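## Task

In cabinet BB41, reseat the LC fibre jumper in switch port 29, which is the fifth of the switch's six fibre ports counting from the left as seen by the robot facing the rack. Withdraw that plug fully from the port, then insert it again into port 29 until it latches. Do not unlatch or remove any other plug, and do not apply hard squeezing, pushing or pulling to any other plug. Do not force any plug into, out of, or sideways within a port. Do not kink or crush any jumper cord, do not tug hard on a cord's far end, and leave no cord sharply bent. The jumper must not end up wrapped around or snagged on other cords.

## Robot and tools

Robot: two arms, left_arm and right_arm, each ending in a two-finger parallel gripper with a wrist camera. The names refer to the robot's own sides: left_arm sits on the +y side, with its base at (+0.059, +0.239, +1.438) m, and right_arm at (+0.059, -0.239, +1.438) m.

Scene frame: the origin is on the floor below the middle of the robot's foot. +x points where the robot faces, and +z points up. The rack need not be square to the robot. Each gripper's fingers point along its own +z axis and close along its own y axis. end_effector_position is the point between the finger pads, about 1 cm short of the tips. Reported positions and orientations can be off by a few centimetres, more at long reach.

Motion offsets: every pose number in a call is an offset along the axes of that arm's current Hand target, not the scene frame. Each of dx, dy, dz, rx, ry, rz is scaled so that 1.0 equals 0.6 m or 180 degrees, and all values lie in [-1, 1]. rx, ry, rz form one rotation vector. Sending all six pose zeros re-commands the current Hand target. The opening number is absolute, not an offset: +1 is fully open (0.094 m) and -1 is shut. A 0 in the opening slot is a real command, so repeat the present opening to keep a grip unchanged.

Row layout, used by both motion tools: 14 numbers, the seven for left_arm first (dx, dy, dz, rx, ry, rz, opening), then the same seven for right_arm. Every row must include both arms, even if only one moves.

execute_actions(actions, cameras): actions is a list of actions. Each action is a table of up to 15 rows, and each row is one 1/30 s control step. A shorter table holds its final row for the remaining steps, so one action lasts 0.5 s. Every row in an action is measured from the Hand target as it stood when that action began, not from the previous row. A later action starts from the new Hand target, so repeating an offset moves the arm again. An empty actions list returns the state plus images, the scene number and the task. cameras takes names, ["all"] or [].

move(target, speed, blend, opening_speed, grip_force, blocking, cameras): moves each gripper in a straight line toward target. target is either one 14-number row or a list of up to 15 rows. Every row is an offset from the same starting Hand targets. speed is in m/s, from 0.002 to 4.3, default 0.25, and turning is capped at twice that in rad/s. It can be one value or one per row. blend is a corner radius in m; 0 means stop at each waypoint. opening_speed is the rate of change on the -1..1 scale per second, at least 0.2; use it to close gently. grip_force is the newtons per finger pad, 10 to 50. It stays set until changed, and lower values make the fingers close slowly. blocking=false returns after about 0.5 s while the motion continues. A move is capped at 10 s and does not avoid obstacles or the other arm. Faster moves lag and stray more and strike harder. The result adds a "move:" line with the outcome (done, off_target, moving, held, fault) and any limits that acted (paced = the commanded pose was clipped, held = steps were withheld).

wait(seconds 0..10): lets time pass while both arms keep their last command. stop(): brakes a running move. zoom_image(camera, region=[x0,y0,x1,y1]): gives a closer view of a region at most 504 px per side of the latest image from one camera. read_manual: licence texts only. finished_scene(scene): ends scene 1 or 2 for good; the goal must hold without the robot.

Cameras (672x504 each): cam_head_left, cam_head_right (a fixed stereo pair on the head), cam_left_wrist, cam_right_wrist (fisheye). Calibration comes with the session and is accurate to within millimetres to a centimetre or so.

Result lines: end_effector_position (m) and end_effector_quat_wxyz in the scene frame. Hand target is the last commanded pose after clipping, and the next offsets count from it. A gripper often rests a few centimetres short of its Hand target because of friction or load; that alone does not mean contact. Tool commands shows each gripper's present opening command. grip_measured is the finger gap on the -1..1 scale; on a firmly gripped hard part it reads slightly narrower than the part. The last Joint positions entry per arm is the gap in metres. Joint velocities may read "within noise". Joint torques include gravity and friction, and entries 3 and 4 wrap at ±28 N m. Calls that run actions also list some intermediate positions. MOTOR HOT appears near 85 °C. At 100 °C an OVER-TEMPERATURE FAULT drops that arm for 30 to 60 s or more.

Controller behaviour: commanded orientation is clipped to within 40 degrees of the gripper's actual orientation each step. An arm blocked by an obstacle keeps pressing until it is commanded back past its gripper. Small moves may not start; send the missing distance as a new offset.

Avoid: any contact between the two arms or grippers, since even a moderate bump can fail the scene. Avoid hard hits on the rack or other fixed parts, and fast moves near contact. Do not drop or release moving parts or knock things out of the work area. Do not route a path close to an arm's own base, and do not hold heavy loads or stretched poses long enough to overheat. For the plugs, grip lightly and close slowly, pull straight out along the port axis, and insert straight in with little force. Keep cords free of sharp bends and other plugs untouched.

Each tool is called after "Call:" as name(argument=value, ...), one argument or row to a line, values as JSON.

## Session

Call:
execute_actions(
  actions=[],
)

Scene clock: 0.00 s.
left_arm: end_effector_position=(+0.6386, +0.4048, +1.0399) grip_measured=+1.000 end_effector_quat_wxyz=(+0.172, -0.295, +0.931, +0.130) | right_arm: end_effector_position=(+0.4850, -0.3159, +1.1244) grip_measured=+1.000 end_effector_quat_wxyz=(+0.430, +0.520, +0.735, -0.074)
Joint positions: left_arm=[-1.441 1.612 1.129 0.168 -0.208 -0.448 0.094] | right_arm=[1.694 1.732 0.526 1.369 0.659 0.913 0.094]
Joint velocities: within noise
Joint torques (N m): no reading
Heat: left arm: hottest elbow 32 °C; right arm: hottest wrist pitch 33 °C.
Hand target: left_arm +0.6380, +0.4044, +1.0368; +0.171, -0.295, +0.931, +0.130 | right_arm +0.4824, -0.3161, +1.1280; +0.429, +0.520, +0.735, -0.074
Tool commands: left_gripper/opening=+1.0 right_gripper/opening=+1.0

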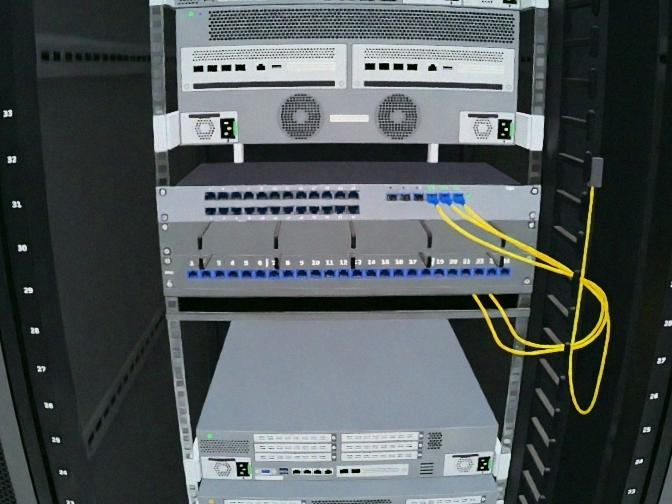

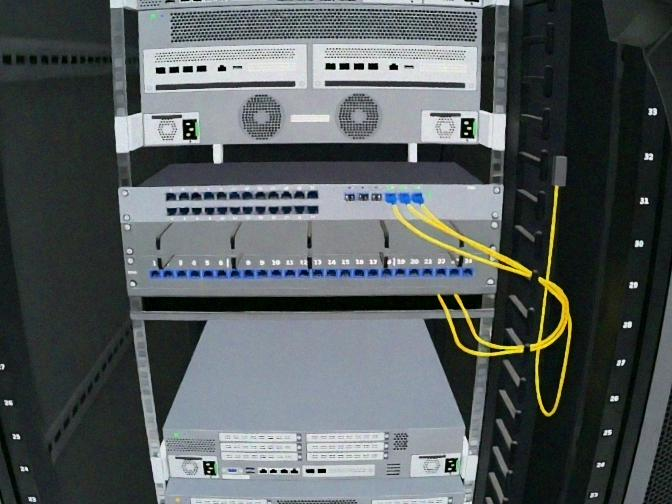

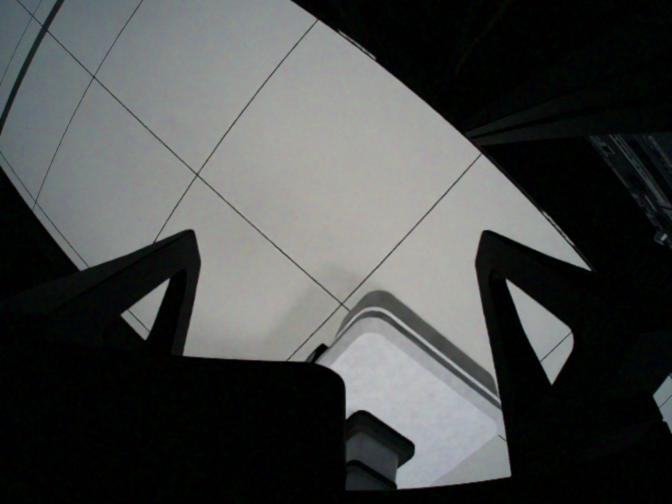

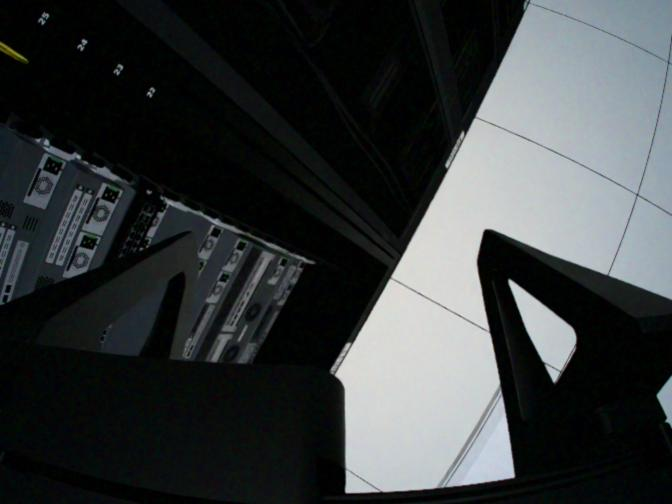

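Call:
zoom_image(
  camera="cam_head_left",
  region=[370, 160, 540, 290],
)

Call:
zoom_image(
  camera="cam_head_right",
  region=[330, 160, 500, 290],
)

Call:
zoom_image(
  camera="cam_head_left",
  region=[420, 130, 660, 430],
)

Scaled by 2.965 from the camera's 672x504 image, which has a finer 960x720 frame.

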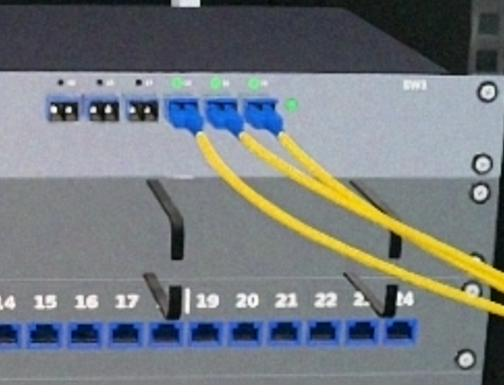

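Scaled by 2.965 from the camera's 672x504 image, which has a finer 960x720 frame.

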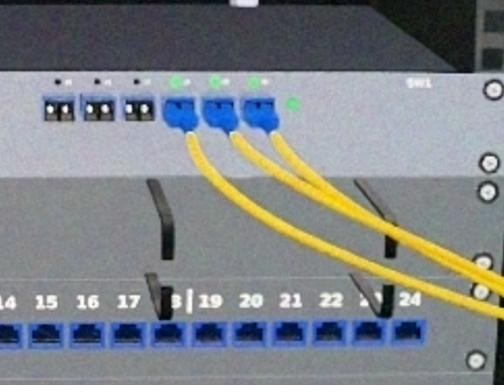

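Scaled by 1.680 from the camera's 672x504 image, which has a finer 960x720 frame.

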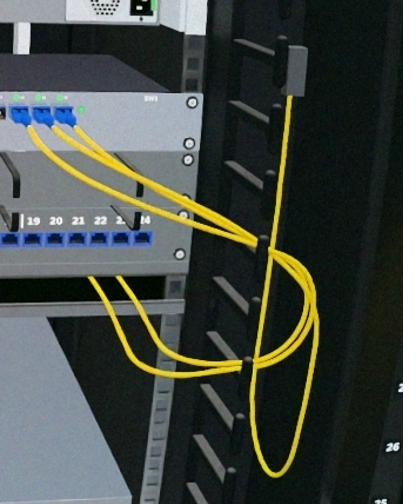

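Call:
move(
  target=[0,0,0,0,0,0,1,-0.205,0.65,-0.275,-0.2845,-0.146,-0.2135,1],
  speed=0.2,
  cameras=["all"],
)

Scene clock: 54.50 s.
left_arm: end_effector_position=(+0.6386, +0.4048, +1.0399) grip_measured=+1.000 end_effector_quat_wxyz=(+0.172, -0.295, +0.931, +0.130) | right_arm: end_effector_position=(+0.7158, -0.1366, +1.4342) grip_measured=+1.000 end_effector_quat_wxyz=(+0.696, -0.002, +0.718, +0.000)
Joint positions: left_arm=[-1.441 1.612 1.129 0.168 -0.208 -0.448 0.094] | right_arm=[2.039 1.129 0.655 1.423 0.203 -0.383 0.094]
Joint torques (N m): left_arm=[-0.5 -16.03 1.17 1.1 -0.14 -0.05] | right_arm=[3.02 -13.16 5.05 1.77 -0.52 -0.12]
Heat: left arm: hottest shoulder 33 °C; right arm: hottest shoulder 33 °C.
Hand target: left_arm +0.6380, +0.4044, +1.0368; +0.171, -0.295, +0.931, +0.130 | right_arm +0.7249, -0.1356, +1.4491; +0.707, +0.000, +0.707, +0.001
Off the commanded pose: left_arm 0.003 m, 0 deg | right_arm 0.017 m, 2 deg.
move: off_target (right_arm)
camera_calibration:
cam_right_wrist: T_world_to_cam=[[0.00688437, -0.999832, 0.0170014, -0.165833], [-0.606718, -0.0176912, -0.794721, 1.57616], [0.794888, -0.00484393, -0.606737, 0.425962], [0, 0, 0, 1]] pos_world=[0.618836, -0.135857, 1.51388]

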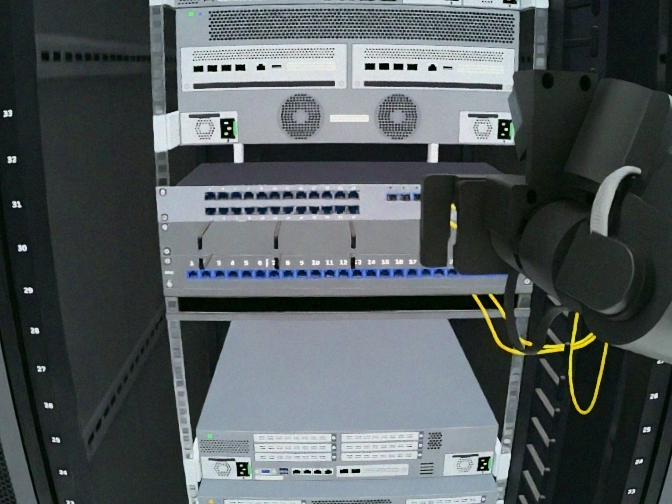

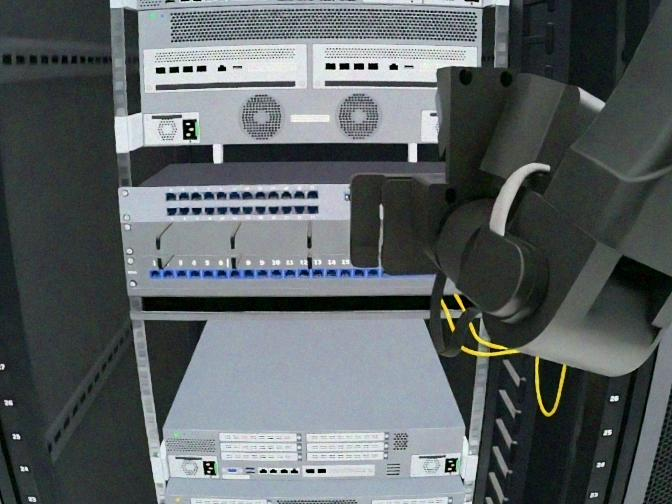

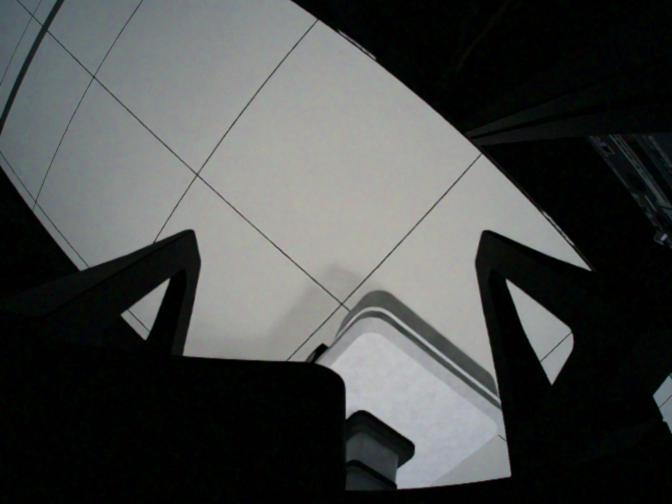

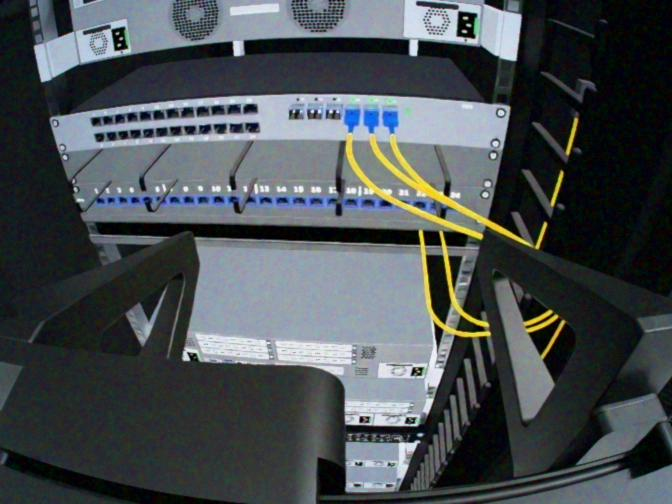

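Call:
zoom_image(
  camera="cam_right_wrist",
  region=[280, 80, 440, 200],
)

Call:
zoom_image(
  camera="cam_right_wrist",
  region=[330, 80, 630, 380],
)

Scaled by 3.150 from the camera's 672x504 image, which has a finer 960x720 frame.

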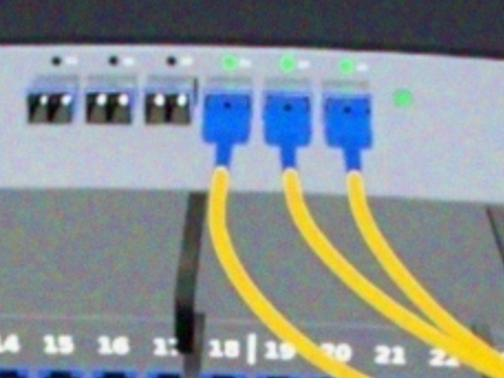

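Scaled by 1.680 from the camera's 672x504 image, which has a finer 960x720 frame.

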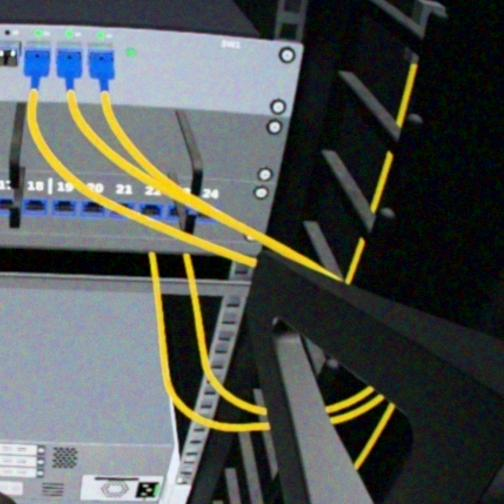

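Call:
move(
  target=[0,0,0,0,0,0,1,-0.06,-0.01,0.13,0,0,0,1],
  speed=0.15,
  cameras=["cam_right_wrist","cam_head_left"],
)

Call:
zoom_image(
  camera="cam_right_wrist",
  region=[280, 60, 480, 260],
)

Scene clock: 97.30 s.
left_arm: end_effector_position=(+0.6386, +0.4048, +1.0399) grip_measured=+1.000 end_effector_quat_wxyz=(+0.172, -0.295, +0.931, +0.130) | right_arm: end_effector_position=(+0.7892, -0.1347, +1.4672) grip_measured=+1.000 end_effector_quat_wxyz=(+0.694, -0.009, +0.720, +0.002)
Joint positions: left_arm=[-1.441 1.612 1.129 0.168 -0.208 -0.448 0.094] | right_arm=[2.033 1.082 0.847 1.172 0.19 -0.382 0.094]
Joint torques (N m): left_arm=[-0.5 -15.91 1.22 1.1 -0.15 -0.02] | right_arm=[1.49 -14.27 8.13 1.68 -0.5 0.05]
Heat: left arm: hottest shoulder 34 °C; right arm: hottest shoulder 34 °C.
Hand target: left_arm +0.6380, +0.4044, +1.0368; +0.171, -0.295, +0.931, +0.130 | right_arm +0.8028, -0.1415, +1.4850; +0.707, +0.000, +0.707, +0.001
Off the commanded pose: left_arm 0.003 m, 0 deg | right_arm 0.024 m, 2 deg.
move: off_target (right_arm)
camera_calibration:
cam_right_wrist: T_world_to_cam=[[0.0202498, -0.999537, 0.0227159, -0.183874], [-0.611749, -0.0303581, -0.790469, 1.64299], [0.790793, 0.00211042, -0.61208, 0.399721], [0, 0, 0, 1]] pos_world=[0.692723, -0.134754, 1.54757]
Images, in order (width x height): cam_head_left 672x504, cam_right_wrist 672x504.

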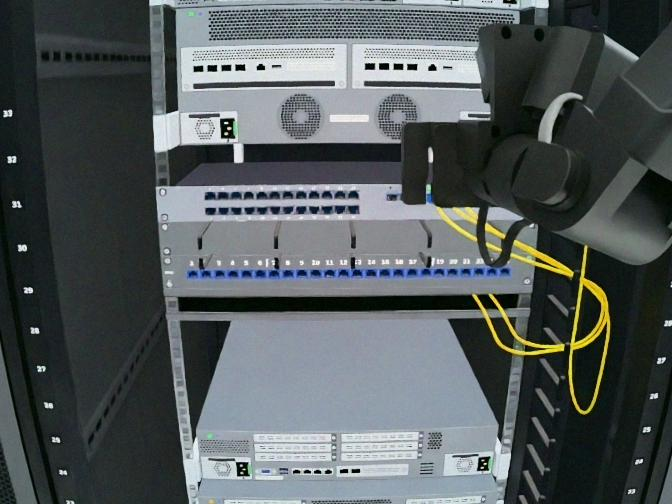

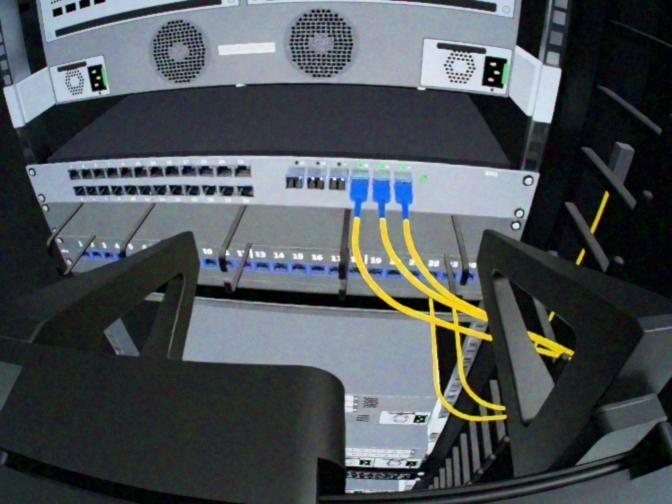

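Scaled by 2.520 from the camera's 672x504 image, which has a finer 960x720 frame.

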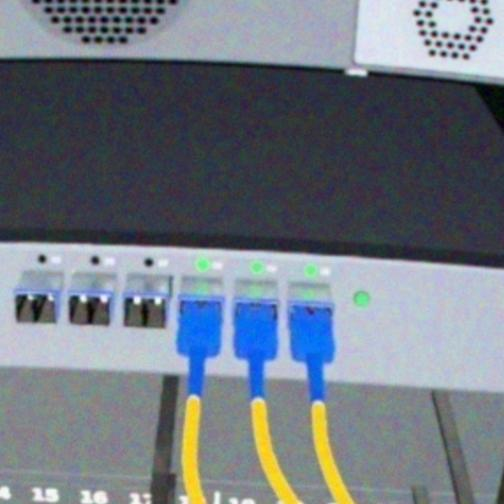

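Call:
move(
  target=[0,0,0,0,0,0,1,0.078,-0.039,0.02,0,0,-0.5,-0.3],
  speed=0.15,
  cameras=["cam_right_wrist","cam_head_left"],
)

Call:
zoom_image(
  camera="cam_right_wrist",
  region=[200, 100, 500, 325],
)

Scene clock: 141.67 s.
left_arm: end_effector_position=(+0.6386, +0.4048, +1.0399) grip_measured=+1.000 end_effector_quat_wxyz=(+0.172, -0.295, +0.931, +0.130) | right_arm: end_effector_position=(+0.7892, -0.1347, +1.4672) grip_measured=+1.000 end_effector_quat_wxyz=(+0.694, -0.009, +0.720, +0.002)
Joint positions: left_arm=[-1.441 1.612 1.129 0.168 -0.208 -0.448 0.094] | right_arm=[2.033 1.082 0.847 1.172 0.19 -0.382 0.094]
Joint torques (N m): left_arm=[-0.56 -15.68 1.31 1.03 -0.15 -0.04] | right_arm=[1.38 -14.33 8.13 1.73 -0.5 0.04]
Heat: left arm: no reading; right arm: no reading.
Hand target: left_arm +0.6380, +0.4044, +1.0368; +0.171, -0.295, +0.931, +0.130 | right_arm +0.8028, -0.1415, +1.4850; +0.707, +0.000, +0.707, +0.001
Tool commands: left_gripper/opening=+1.0 right_gripper/opening=+1.0
NO CONTROL: MOTORS OFF. The power of the arms went off while the arms waited for this call, through no command of yours: the arms are limp, and their grippers may let go. The readings of the arms here are old: from when control was lost, or earlier. Any pictures here may show the arms still falling. What the arms strike, push or drop without control can cost score or fail the task. If the arms hit each other without control, that can cost score but does not end the scene. A move or wait that this ends or prevents says "fault": that word means this event, not a fault of the arms. Your reply's later calls are not run. Nothing of this call ran. The arms run no command until a result says that a person gave control back. To wait, call execute_actions with no actions, or call wait with any seconds it accepts: either call returns when control is back, or after at most 30 seconds. The wait itself costs no score and uses none of the scene's actions.
move: fault
camera_calibration:
cam_right_wrist: T_world_to_cam=[[0.0202498, -0.999537, 0.0227159, -0.183874], [-0.611749, -0.0303581, -0.790469, 1.64299], [0.790793, 0.00211042, -0.61208, 0.399721], [0, 0, 0, 1]] pos_world=[0.692723, -0.134754, 1.54757]
Images, in order (width x height): cam_head_left 672x504, cam_right_wrist 672x504.

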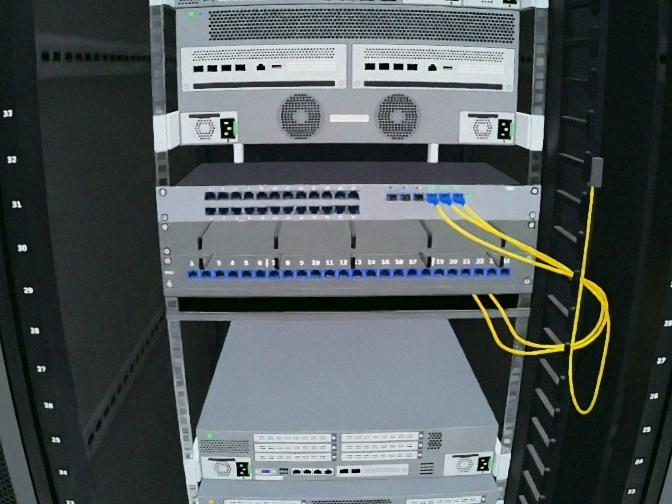

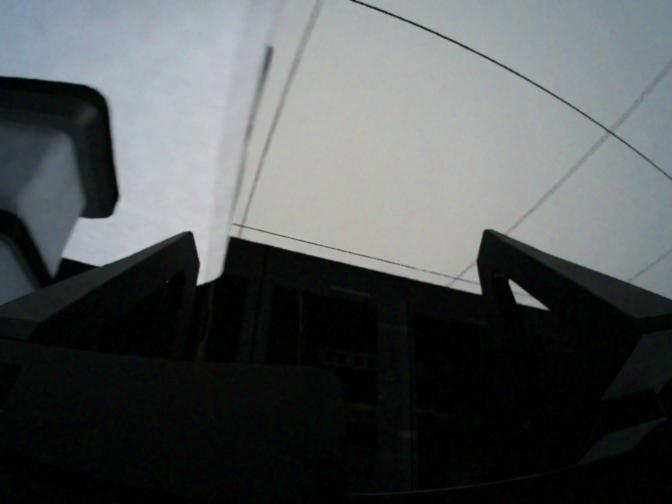

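Scaled by 1.680 from the camera's 672x504 image, which has a finer 960x720 frame.

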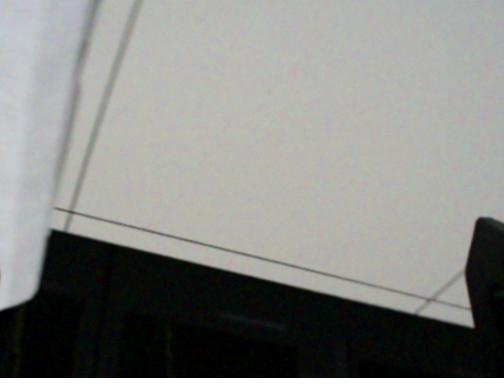

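Call:
wait(
  seconds=10,
  cameras=["all"],
)

Scene clock: 169.53 s.
left_arm: end_effector_position=(+0.6386, +0.4048, +1.0399) grip_measured=+1.000 end_effector_quat_wxyz=(+0.172, -0.295, +0.931, +0.130) | right_arm: end_effector_position=(+0.7892, -0.1347, +1.4672) grip_measured=+1.000 end_effector_quat_wxyz=(+0.694, -0.009, +0.720, +0.002)
Joint positions: left_arm=[-1.441 1.612 1.129 0.168 -0.208 -0.448 0.094] | right_arm=[2.033 1.082 0.847 1.172 0.19 -0.382 0.094]
Joint torques (N m): left_arm=[-0.56 -15.68 1.31 1.03 -0.15 -0.04] | right_arm=[1.38 -14.33 8.13 1.73 -0.5 0.04]
Heat: left arm: no reading; right arm: no reading.
Hand target: left_arm +0.6380, +0.4044, +1.0368; +0.171, -0.295, +0.931, +0.130 | right_arm +0.8028, -0.1415, +1.4850; +0.707, +0.000, +0.707, +0.001
Tool commands: left_gripper/opening=+1.0 right_gripper/opening=+1.0
NO CONTROL, STILL: no person has given control back yet. The readings of the arms here are still the old ones. Call execute_actions with no actions, or call wait, again.
wait: 0.00 of 10 s (a fault stop came first)
camera_calibration:
cam_right_wrist: T_world_to_cam=[[0.0202498, -0.999537, 0.0227159, -0.183874], [-0.611749, -0.0303581, -0.790469, 1.64299], [0.790793, 0.00211042, -0.61208, 0.399721], [0, 0, 0, 1]] pos_world=[0.692723, -0.134754, 1.54757]

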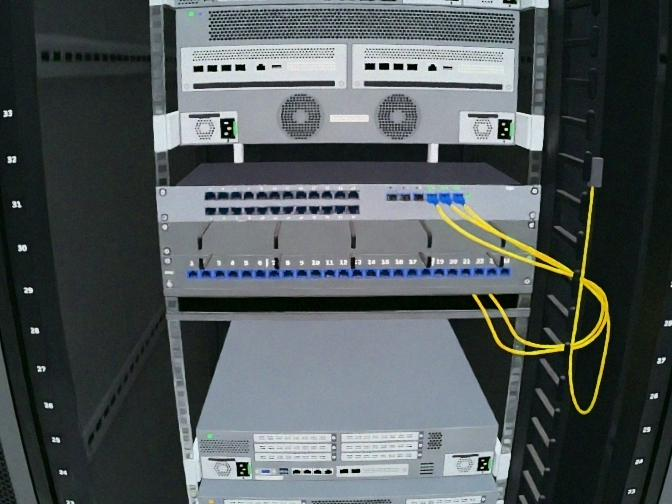

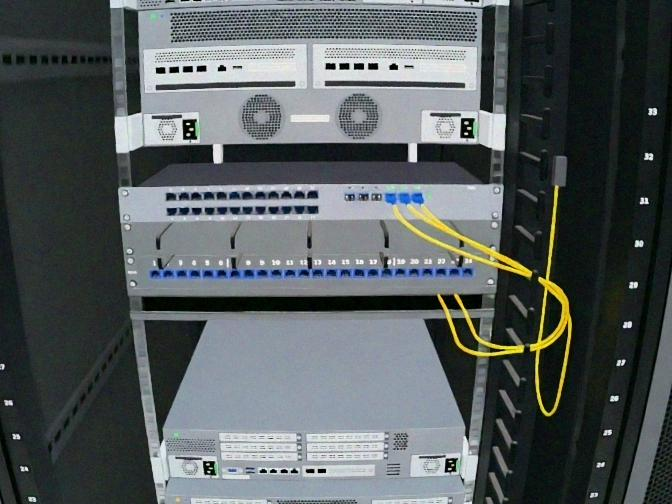

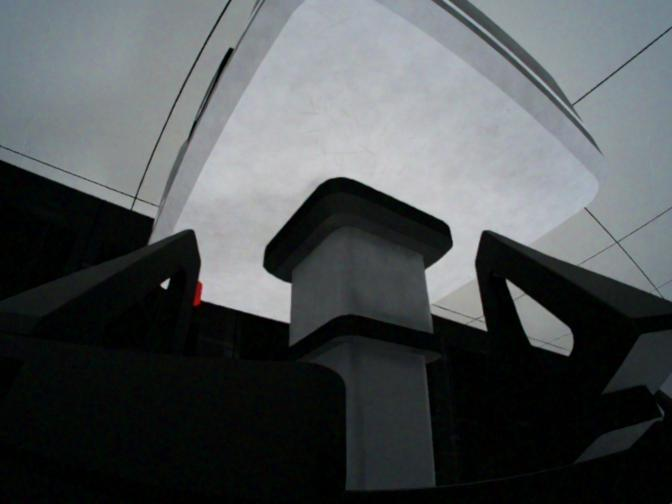

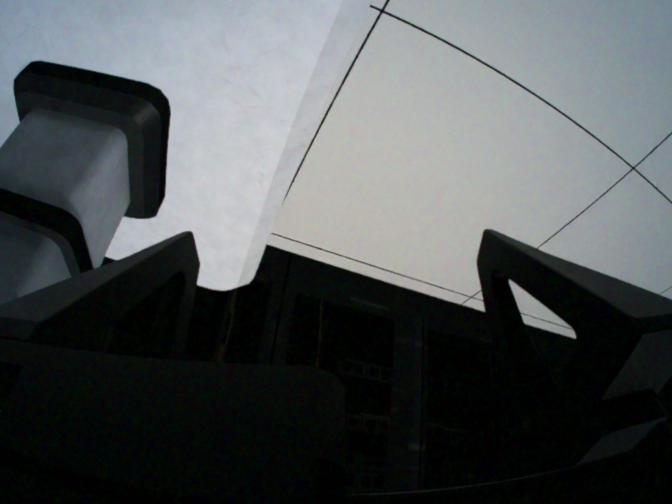

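Call:
execute_actions(
  actions=[],
)

Scene clock: 190.83 s.
left_arm: end_effector_position=(+0.6386, +0.4048, +1.0399) grip_measured=+1.000 end_effector_quat_wxyz=(+0.172, -0.295, +0.931, +0.130) | right_arm: end_effector_position=(+0.7892, -0.1347, +1.4672) grip_measured=+1.000 end_effector_quat_wxyz=(+0.694, -0.009, +0.720, +0.002)
Joint positions: left_arm=[-1.441 1.612 1.129 0.168 -0.208 -0.448 0.094] | right_arm=[2.033 1.082 0.847 1.172 0.19 -0.382 0.094]
Joint velocities: within noise
Joint torques (N m): left_arm=[-0.56 -15.68 1.31 1.03 -0.15 -0.04] | right_arm=[1.38 -14.33 8.13 1.73 -0.5 0.04]
Heat: left arm: no reading; right arm: no reading.
Hand target: left_arm +0.6380, +0.4044, +1.0368; +0.171, -0.295, +0.931, +0.130 | right_arm +0.8028, -0.1415, +1.4850; +0.707, +0.000, +0.707, +0.001
Tool commands: left_gripper/opening=+1.0 right_gripper/opening=+1.0
NO CONTROL, STILL: no person has given control back yet. The readings of the arms here are still the old ones. Call execute_actions with no actions, or call wait, again.
camera_calibration:
cam_right_wrist: T_world_to_cam=[[0.0202498, -0.999537, 0.0227159, -0.183874], [-0.611749, -0.0303581, -0.790469, 1.64299], [0.790793, 0.00211042, -0.61208, 0.399721], [0, 0, 0, 1]] pos_world=[0.692723, -0.134754, 1.54757]

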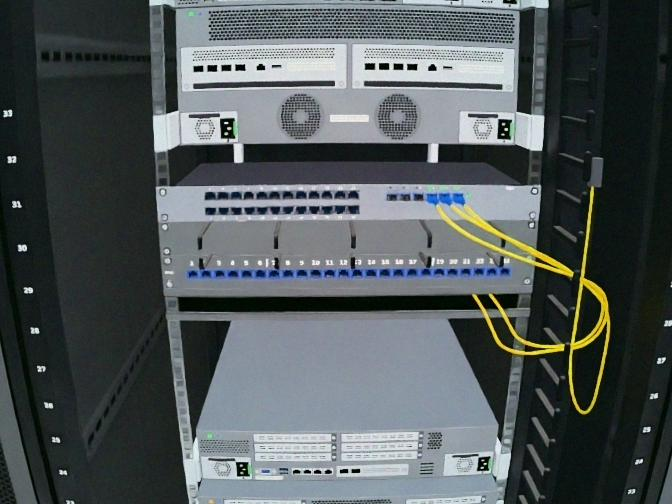

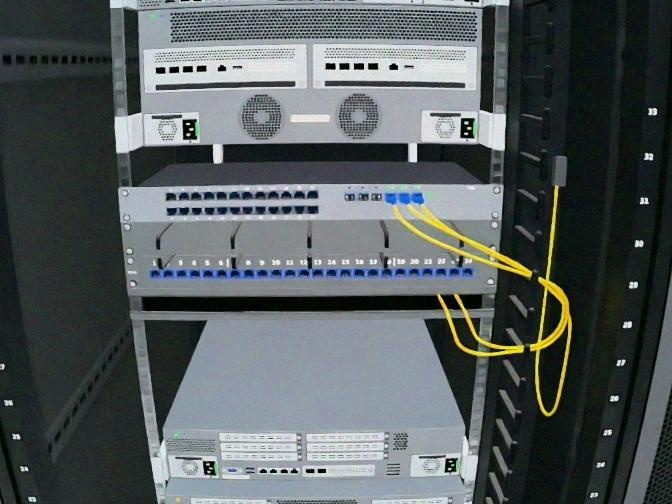

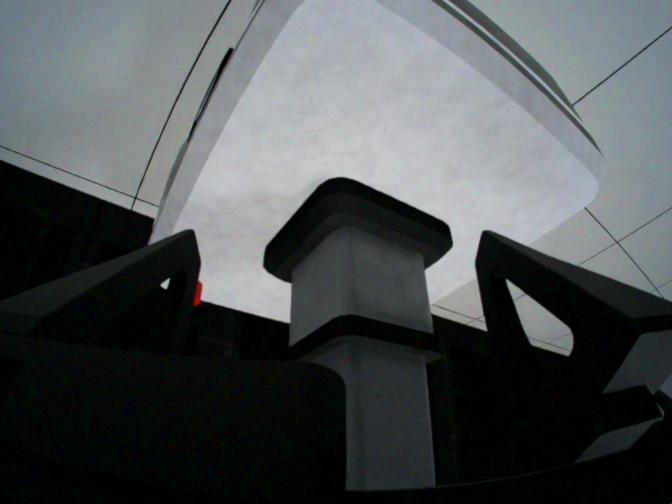

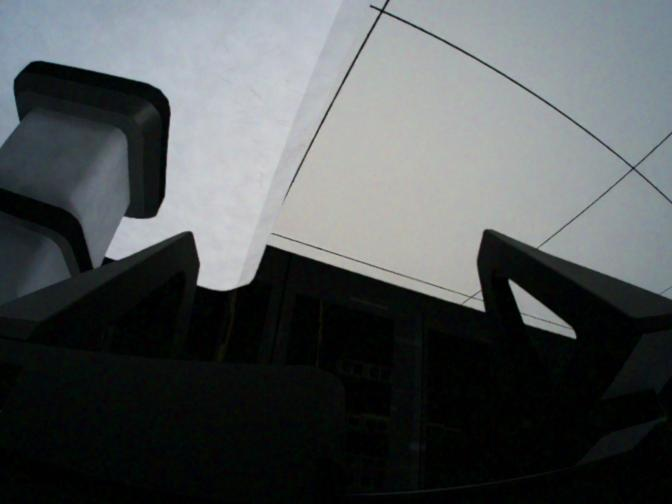

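Call:
wait(
  seconds=10,
)

Call:
wait(
  seconds=10,
)

Call:
wait(
  seconds=10,
)

Scene clock: 211.43 s.
left_arm: end_effector_position=(+0.6386, +0.4048, +1.0399) grip_measured=+1.000 end_effector_quat_wxyz=(+0.172, -0.295, +0.931, +0.130) | right_arm: end_effector_position=(+0.7892, -0.1347, +1.4672) grip_measured=+1.000 end_effector_quat_wxyz=(+0.694, -0.009, +0.720, +0.002)
Joint positions: left_arm=[-1.441 1.612 1.129 0.168 -0.208 -0.448 0.094] | right_arm=[2.033 1.082 0.847 1.172 0.19 -0.382 0.094]
Joint torques (N m): left_arm=[-0.56 -15.68 1.31 1.03 -0.15 -0.04] | right_arm=[1.38 -14.33 8.13 1.73 -0.5 0.04]
Heat: left arm: no reading; right arm: no reading.
Hand target: left_arm +0.6380, +0.4044, +1.0368; +0.171, -0.295, +0.931, +0.130 | right_arm +0.8028, -0.1415, +1.4850; +0.707, +0.000, +0.707, +0.001
Tool commands: left_gripper/opening=+1.0 right_gripper/opening=+1.0
NO CONTROL, STILL: no person has given control back yet. The readings of the arms here are still the old ones. Call execute_actions with no actions, or call wait, again.
wait: 0.00 of 10 s (a fault stop came first)

not run: an earlier result of this reply reported a stop or a fault. Calls in your next reply go to the robot.

not run: an earlier result of this reply reported a stop or a fault. Calls in your next reply go to the robot.

Call:
wait(
  seconds=10,
)

Scene clock: 232.37 s.
left_arm: end_effector_position=(+0.6386, +0.4048, +1.0399) grip_measured=+1.000 end_effector_quat_wxyz=(+0.172, -0.295, +0.931, +0.130) | right_arm: end_effector_position=(+0.7892, -0.1347, +1.4672) grip_measured=+1.000 end_effector_quat_wxyz=(+0.694, -0.009, +0.720, +0.002)
Joint positions: left_arm=[-1.441 1.612 1.129 0.168 -0.208 -0.448 0.094] | right_arm=[2.033 1.082 0.847 1.172 0.19 -0.382 0.094]
Joint torques (N m): left_arm=[-0.56 -15.68 1.31 1.03 -0.15 -0.04] | right_arm=[1.38 -14.33 8.13 1.73 -0.5 0.04]
Heat: left arm: no reading; right arm: no reading.
Hand target: left_arm +0.6380, +0.4044, +1.0368; +0.171, -0.295, +0.931, +0.130 | right_arm +0.8028, -0.1415, +1.4850; +0.707, +0.000, +0.707, +0.001
Tool commands: left_gripper/opening=+1.0 right_gripper/opening=+1.0
NO CONTROL, STILL: no person has given control back yet. The readings of the arms here are still the old ones. Call execute_actions with no actions, or call wait, again.
wait: 0.00 of 10 s (a fault stop came first)

Call:
wait(
  seconds=10,
)

Scene clock: 242.37 s.
left_arm: end_effector_position=(+0.3179, +0.2171, +0.5345) grip_measured=+1.000 end_effector_quat_wxyz=(-0.154, -0.269, +0.948, -0.073) | right_arm: end_effector_position=(+0.2674, -0.2619, +0.5275) grip_measured=+1.000 end_effector_quat_wxyz=(+0.164, +0.179, -0.970, -0.013)
Joint positions: left_arm=[-1.577 3.123 2.6 -0.368 0.199 -0.455 0.094] | right_arm=[1.574 3.16 2.579 -0.359 0.059 -0.427 0.094]
Joint torques (N m): left_arm=[-2.49 0.26 -0.69 0.14 0.12 -0.01] | right_arm=[-0.38 -0.44 -0.2 0.39 -0.08 -0.03]
Heat: left arm: hottest elbow 32 °C; right arm: hottest shoulder 33 °C.
Hand target: left_arm +0.3179, +0.2171, +0.5345; -0.154, -0.269, +0.948, -0.073 | right_arm +0.2688, -0.2620, +0.5276; -0.163, -0.179, +0.970, +0.013
Tool commands: left_gripper/opening=+0.999999 right_gripper/opening=+1.0
CONTROL GIVEN BACK BY A PERSON. The power is on again. The arms and their grippers hold where they came to rest, not your last command. Their grippers do not squeeze until commanded. The arms may rest on the table, on a part, on each other or against the robot's own body, stand at a joint limit or lie folded up, and parts may have moved. Move slowly at first; if an arm does not follow, try another direction. If the arms lie or press on each other, first move them apart, starting from their current pose. A hard hit or press between them can end the scene. Commands run again from your next reply on.
wait: 0.00 of 10 s (a fault stop came first)

Call:
move(
  target=[0,0,0,0,0,0,1,-0.0667,-0.038,-0.979,0.0543,-0.3518,0.1082,1],
  speed=0.2,
  cameras=["all"],
)

Scene clock: 263.53 s.
left_arm: end_effector_position=(+0.3216, +0.2173, +0.5350) grip_measured=+1.000 end_effector_quat_wxyz=(-0.152, -0.269, +0.948, -0.073) | right_arm: end_effector_position=(+0.5030, -0.2537, +1.0590) grip_measured=+1.000 end_effector_quat_wxyz=(+0.379, -0.004, +0.925, -0.004)
Joint positions: left_arm=[-1.577 3.12 2.6 -0.368 0.199 -0.455 0.094] | right_arm=[1.596 1.893 0.627 1.428 -0.023 -0.068 0.094]
Joint torques (N m): left_arm=[-1.9 -6.95 -0.43 -0.16 0.21 0.01] | right_arm=[0.62 -12.16 -6.82 2.47 0.05 0.1]
Heat: left arm: hottest shoulder 32 °C; right arm: hottest shoulder 33 °C.
Hand target: left_arm +0.3178, +0.2170, +0.5345; -0.154, -0.269, +0.948, -0.073 | right_arm +0.5004, -0.2501, +1.0693; +0.383, +0.000, +0.924, +0.000
Off the commanded pose: left_arm 0.004 m, 0 deg | right_arm 0.011 m, 1 deg.
CONTROL GIVEN BACK BY A PERSON, as an earlier result said. Commands run again.
move: off_target (right_arm)
camera_calibration:
cam_left_wrist: T_world_to_cam=[[0.559506, -0.825505, 0.0741279, -0.0455536], [-0.529749, -0.287394, 0.797979, -0.186253], [-0.637431, -0.485743, -0.598109, 0.757635], [0, 0, 0, 1]] pos_world=[0.40976, 0.276883, 0.605151]
cam_right_wrist: T_world_to_cam=[[0.0163559, -0.99972, 0.017107, -0.279913], [-0.987544, -0.0188297, -0.156213, 0.661983], [0.156491, -0.0143389, -0.987575, 1.08885], [0, 0, 0, 1]] pos_world=[0.48792, -0.251757, 1.18352]

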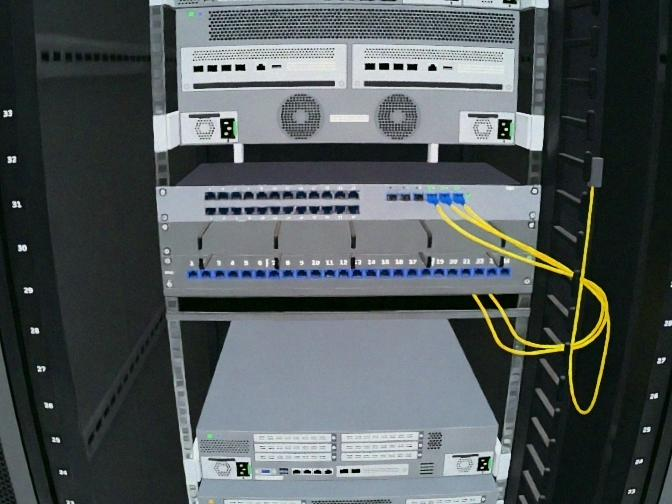

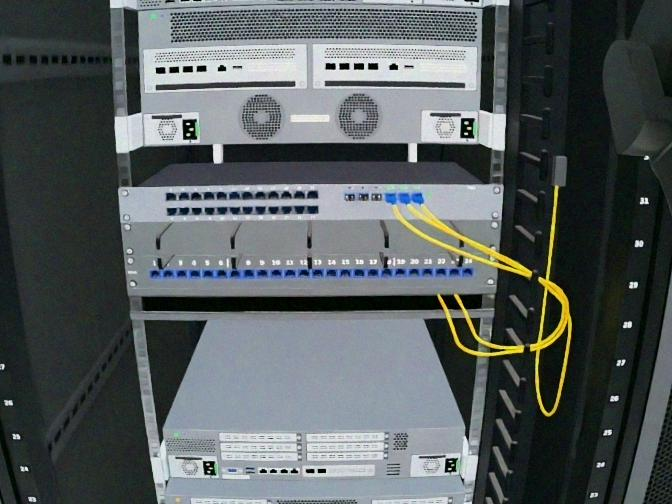

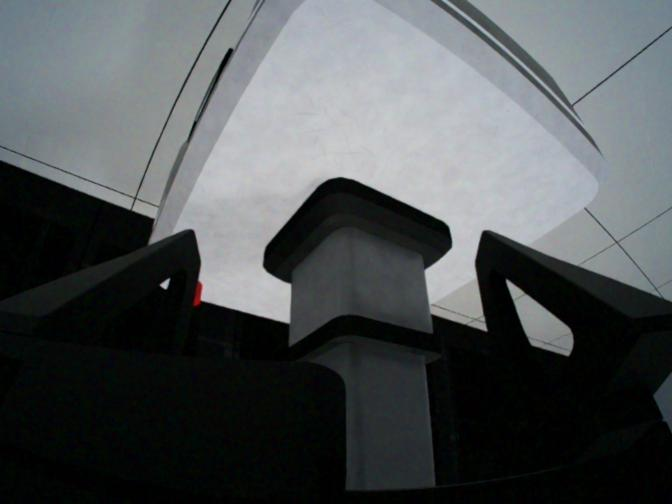

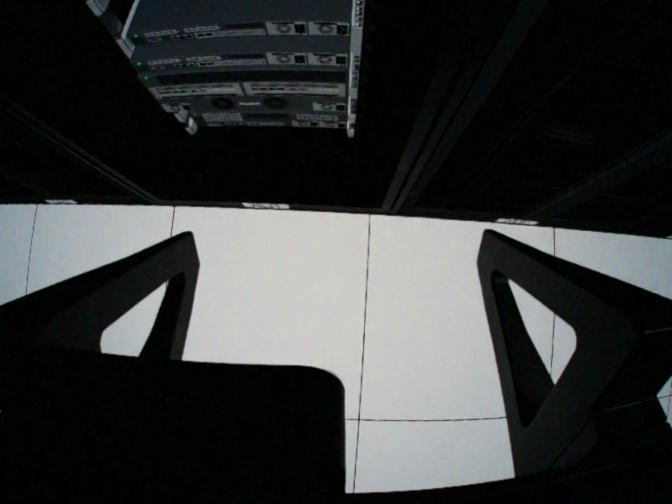

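Call:
move(
  target=[0,0,0,0,0,0,1,-0.803,0.150,-0.066,0.3908,-0.1954,-0.4719,-0.4],
  speed=0.2,
  cameras=["cam_head_left","cam_head_right","cam_right_wrist"],
)

Call:
zoom_image(
  camera="cam_right_wrist",
  region=[200, 100, 500, 325],
)

Scene clock: 280.57 s.
left_arm: end_effector_position=(+0.3216, +0.2173, +0.5350) grip_measured=+1.000 end_effector_quat_wxyz=(-0.152, -0.269, +0.948, -0.073) | right_arm: end_effector_position=(+0.8035, -0.1516, +1.4137) grip_measured=-0.398 end_effector_quat_wxyz=(+0.459, -0.469, +0.453, -0.604)
Joint positions: left_arm=[-1.577 3.12 2.6 -0.368 0.199 -0.455 0.094] | right_arm=[1.96 1.375 0.967 1.56 0.211 -2.084 0.028]
Joint torques (N m): left_arm=[-2.14 -6.95 -0.35 -0.06 0.19 -0.02] | right_arm=[2.49 -16.91 5.89 2.66 -0.48 -0.02]
Heat: left arm: hottest shoulder 32 °C; right arm: hottest shoulder 34 °C.
Hand target: left_arm +0.3178, +0.2170, +0.5345; -0.154, -0.269, +0.948, -0.073 | right_arm +0.8132, -0.1603, +1.4379; -0.441, +0.377, -0.393, +0.714
Off the commanded pose: left_arm 0.004 m, 0 deg | right_arm 0.027 m, 18 deg.
joint sent to its limit (right arm) — joint 4 (wrist pitch), upper limit; joint 6 (wrist roll), lower limit. The joint targets are off in orientation, not in position.
move: off_target (right_arm)
camera_calibration:
cam_right_wrist: T_world_to_cam=[[-0.124665, 0.180763, 0.975594, -1.25154], [-0.686082, -0.726014, 0.0468498, 0.379554], [0.716764, -0.663497, 0.214527, -0.854269], [0, 0, 0, 1]] pos_world=[0.716692, -0.0650109, 1.38647]
Images, in order (width x height): cam_head_left 672x504, cam_head_right 672x504, cam_right_wrist 672x504.

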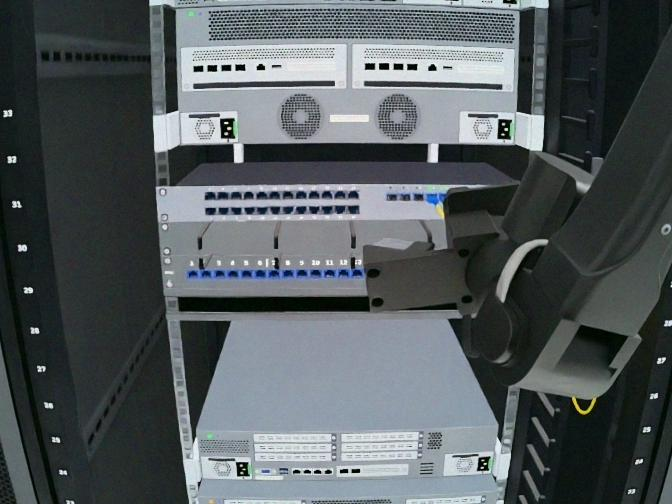

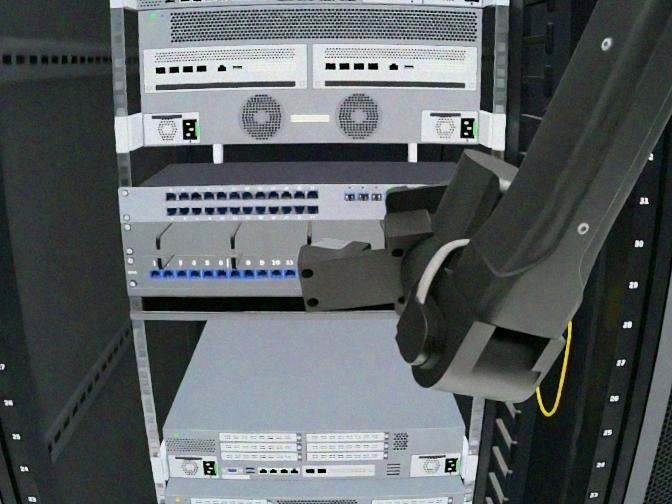

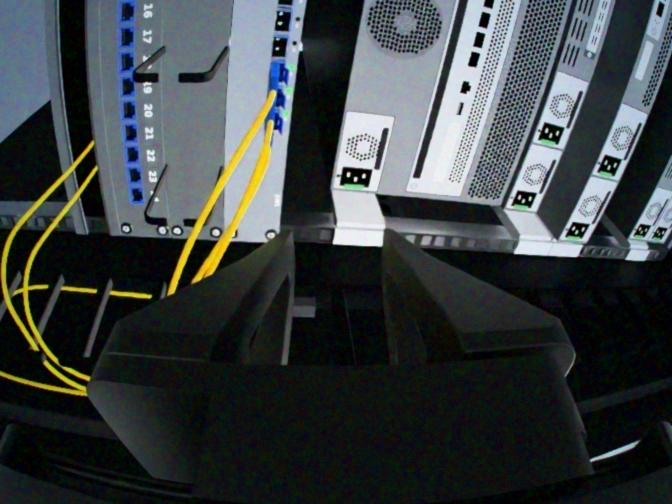

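Scaled by 1.680 from the camera's 672x504 image, which has a finer 960x720 frame.

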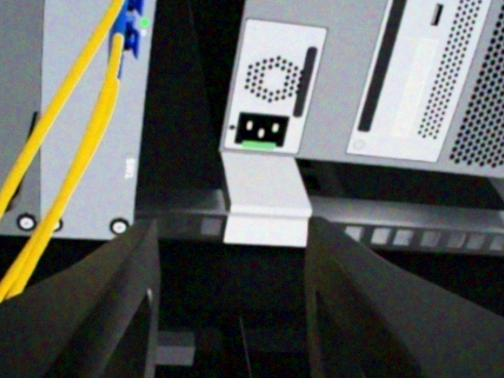

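Call:
move(
  target=[0,0,0,0,0,0,1,-0.0148,0.0395,0.0491,-0.1234,-0.0926,0.0824,-0.4],
  speed=0.1,
  cameras=["cam_head_left","cam_right_wrist"],
)

Call:
zoom_image(
  camera="cam_right_wrist",
  region=[170, 50, 420, 240],
)

Scene clock: 313.60 s.
left_arm: end_effector_position=(+0.3216, +0.2173, +0.5350) grip_measured=+1.000 end_effector_quat_wxyz=(-0.152, -0.269, +0.948, -0.073) | right_arm: end_effector_position=(+0.8349, -0.1578, +1.4015) grip_measured=-0.398 end_effector_quat_wxyz=(+0.488, -0.518, +0.505, -0.488)
Joint positions: left_arm=[-1.577 3.12 2.6 -0.368 0.199 -0.455 0.094] | right_arm=[1.897 1.264 0.996 1.181 0.114 -1.844 0.028]
Joint torques (N m): left_arm=[-2.08 -6.89 -0.36 -0.06 0.2 0] | right_arm=[1.61 -17.61 7.65 1.8 -0.43 0.15]
Heat: left arm: hottest shoulder 32 °C; right arm: hottest shoulder 38 °C.
Hand target: left_arm +0.3178, +0.2170, +0.5345; -0.154, -0.269, +0.948, -0.073 | right_arm +0.8501, -0.1658, +1.4271; +0.500, -0.500, +0.500, -0.501
Off the commanded pose: left_arm 0.004 m, 0 deg | right_arm 0.031 m, 3 deg.
move: off_target (right_arm)
camera_calibration:
cam_right_wrist: T_world_to_cam=[[0.0497333, 0.0257363, 0.998431, -1.43677], [-0.570299, -0.819942, 0.0495428, 0.281899], [0.81993, -0.571868, -0.0261011, -0.612809], [0, 0, 0, 1]] pos_world=[0.734682, -0.0823276, 1.40455]
Images, in order (width x height): cam_head_left 672x504, cam_right_wrist 672x504.

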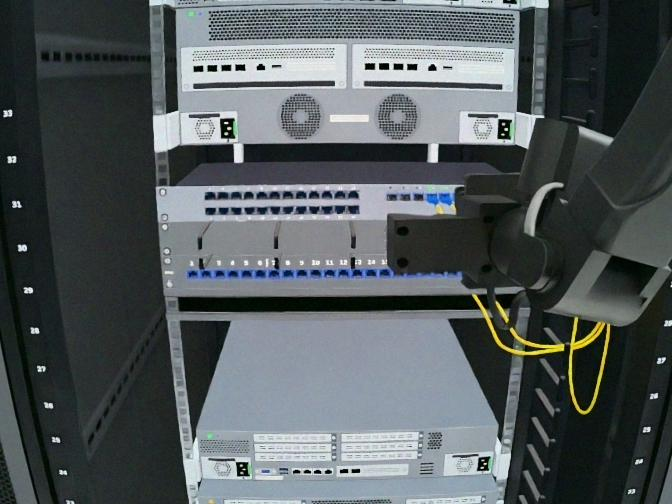

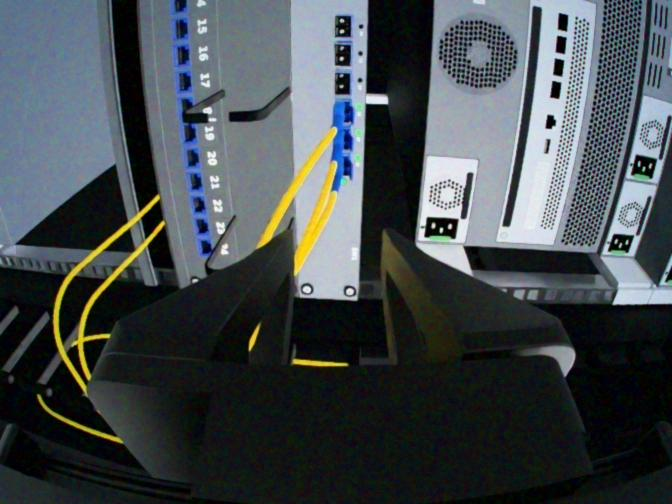

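Scaled by 2.016 from the camera's 672x504 image, which has a finer 960x720 frame.

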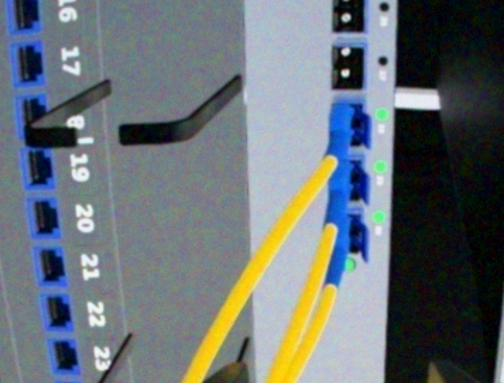

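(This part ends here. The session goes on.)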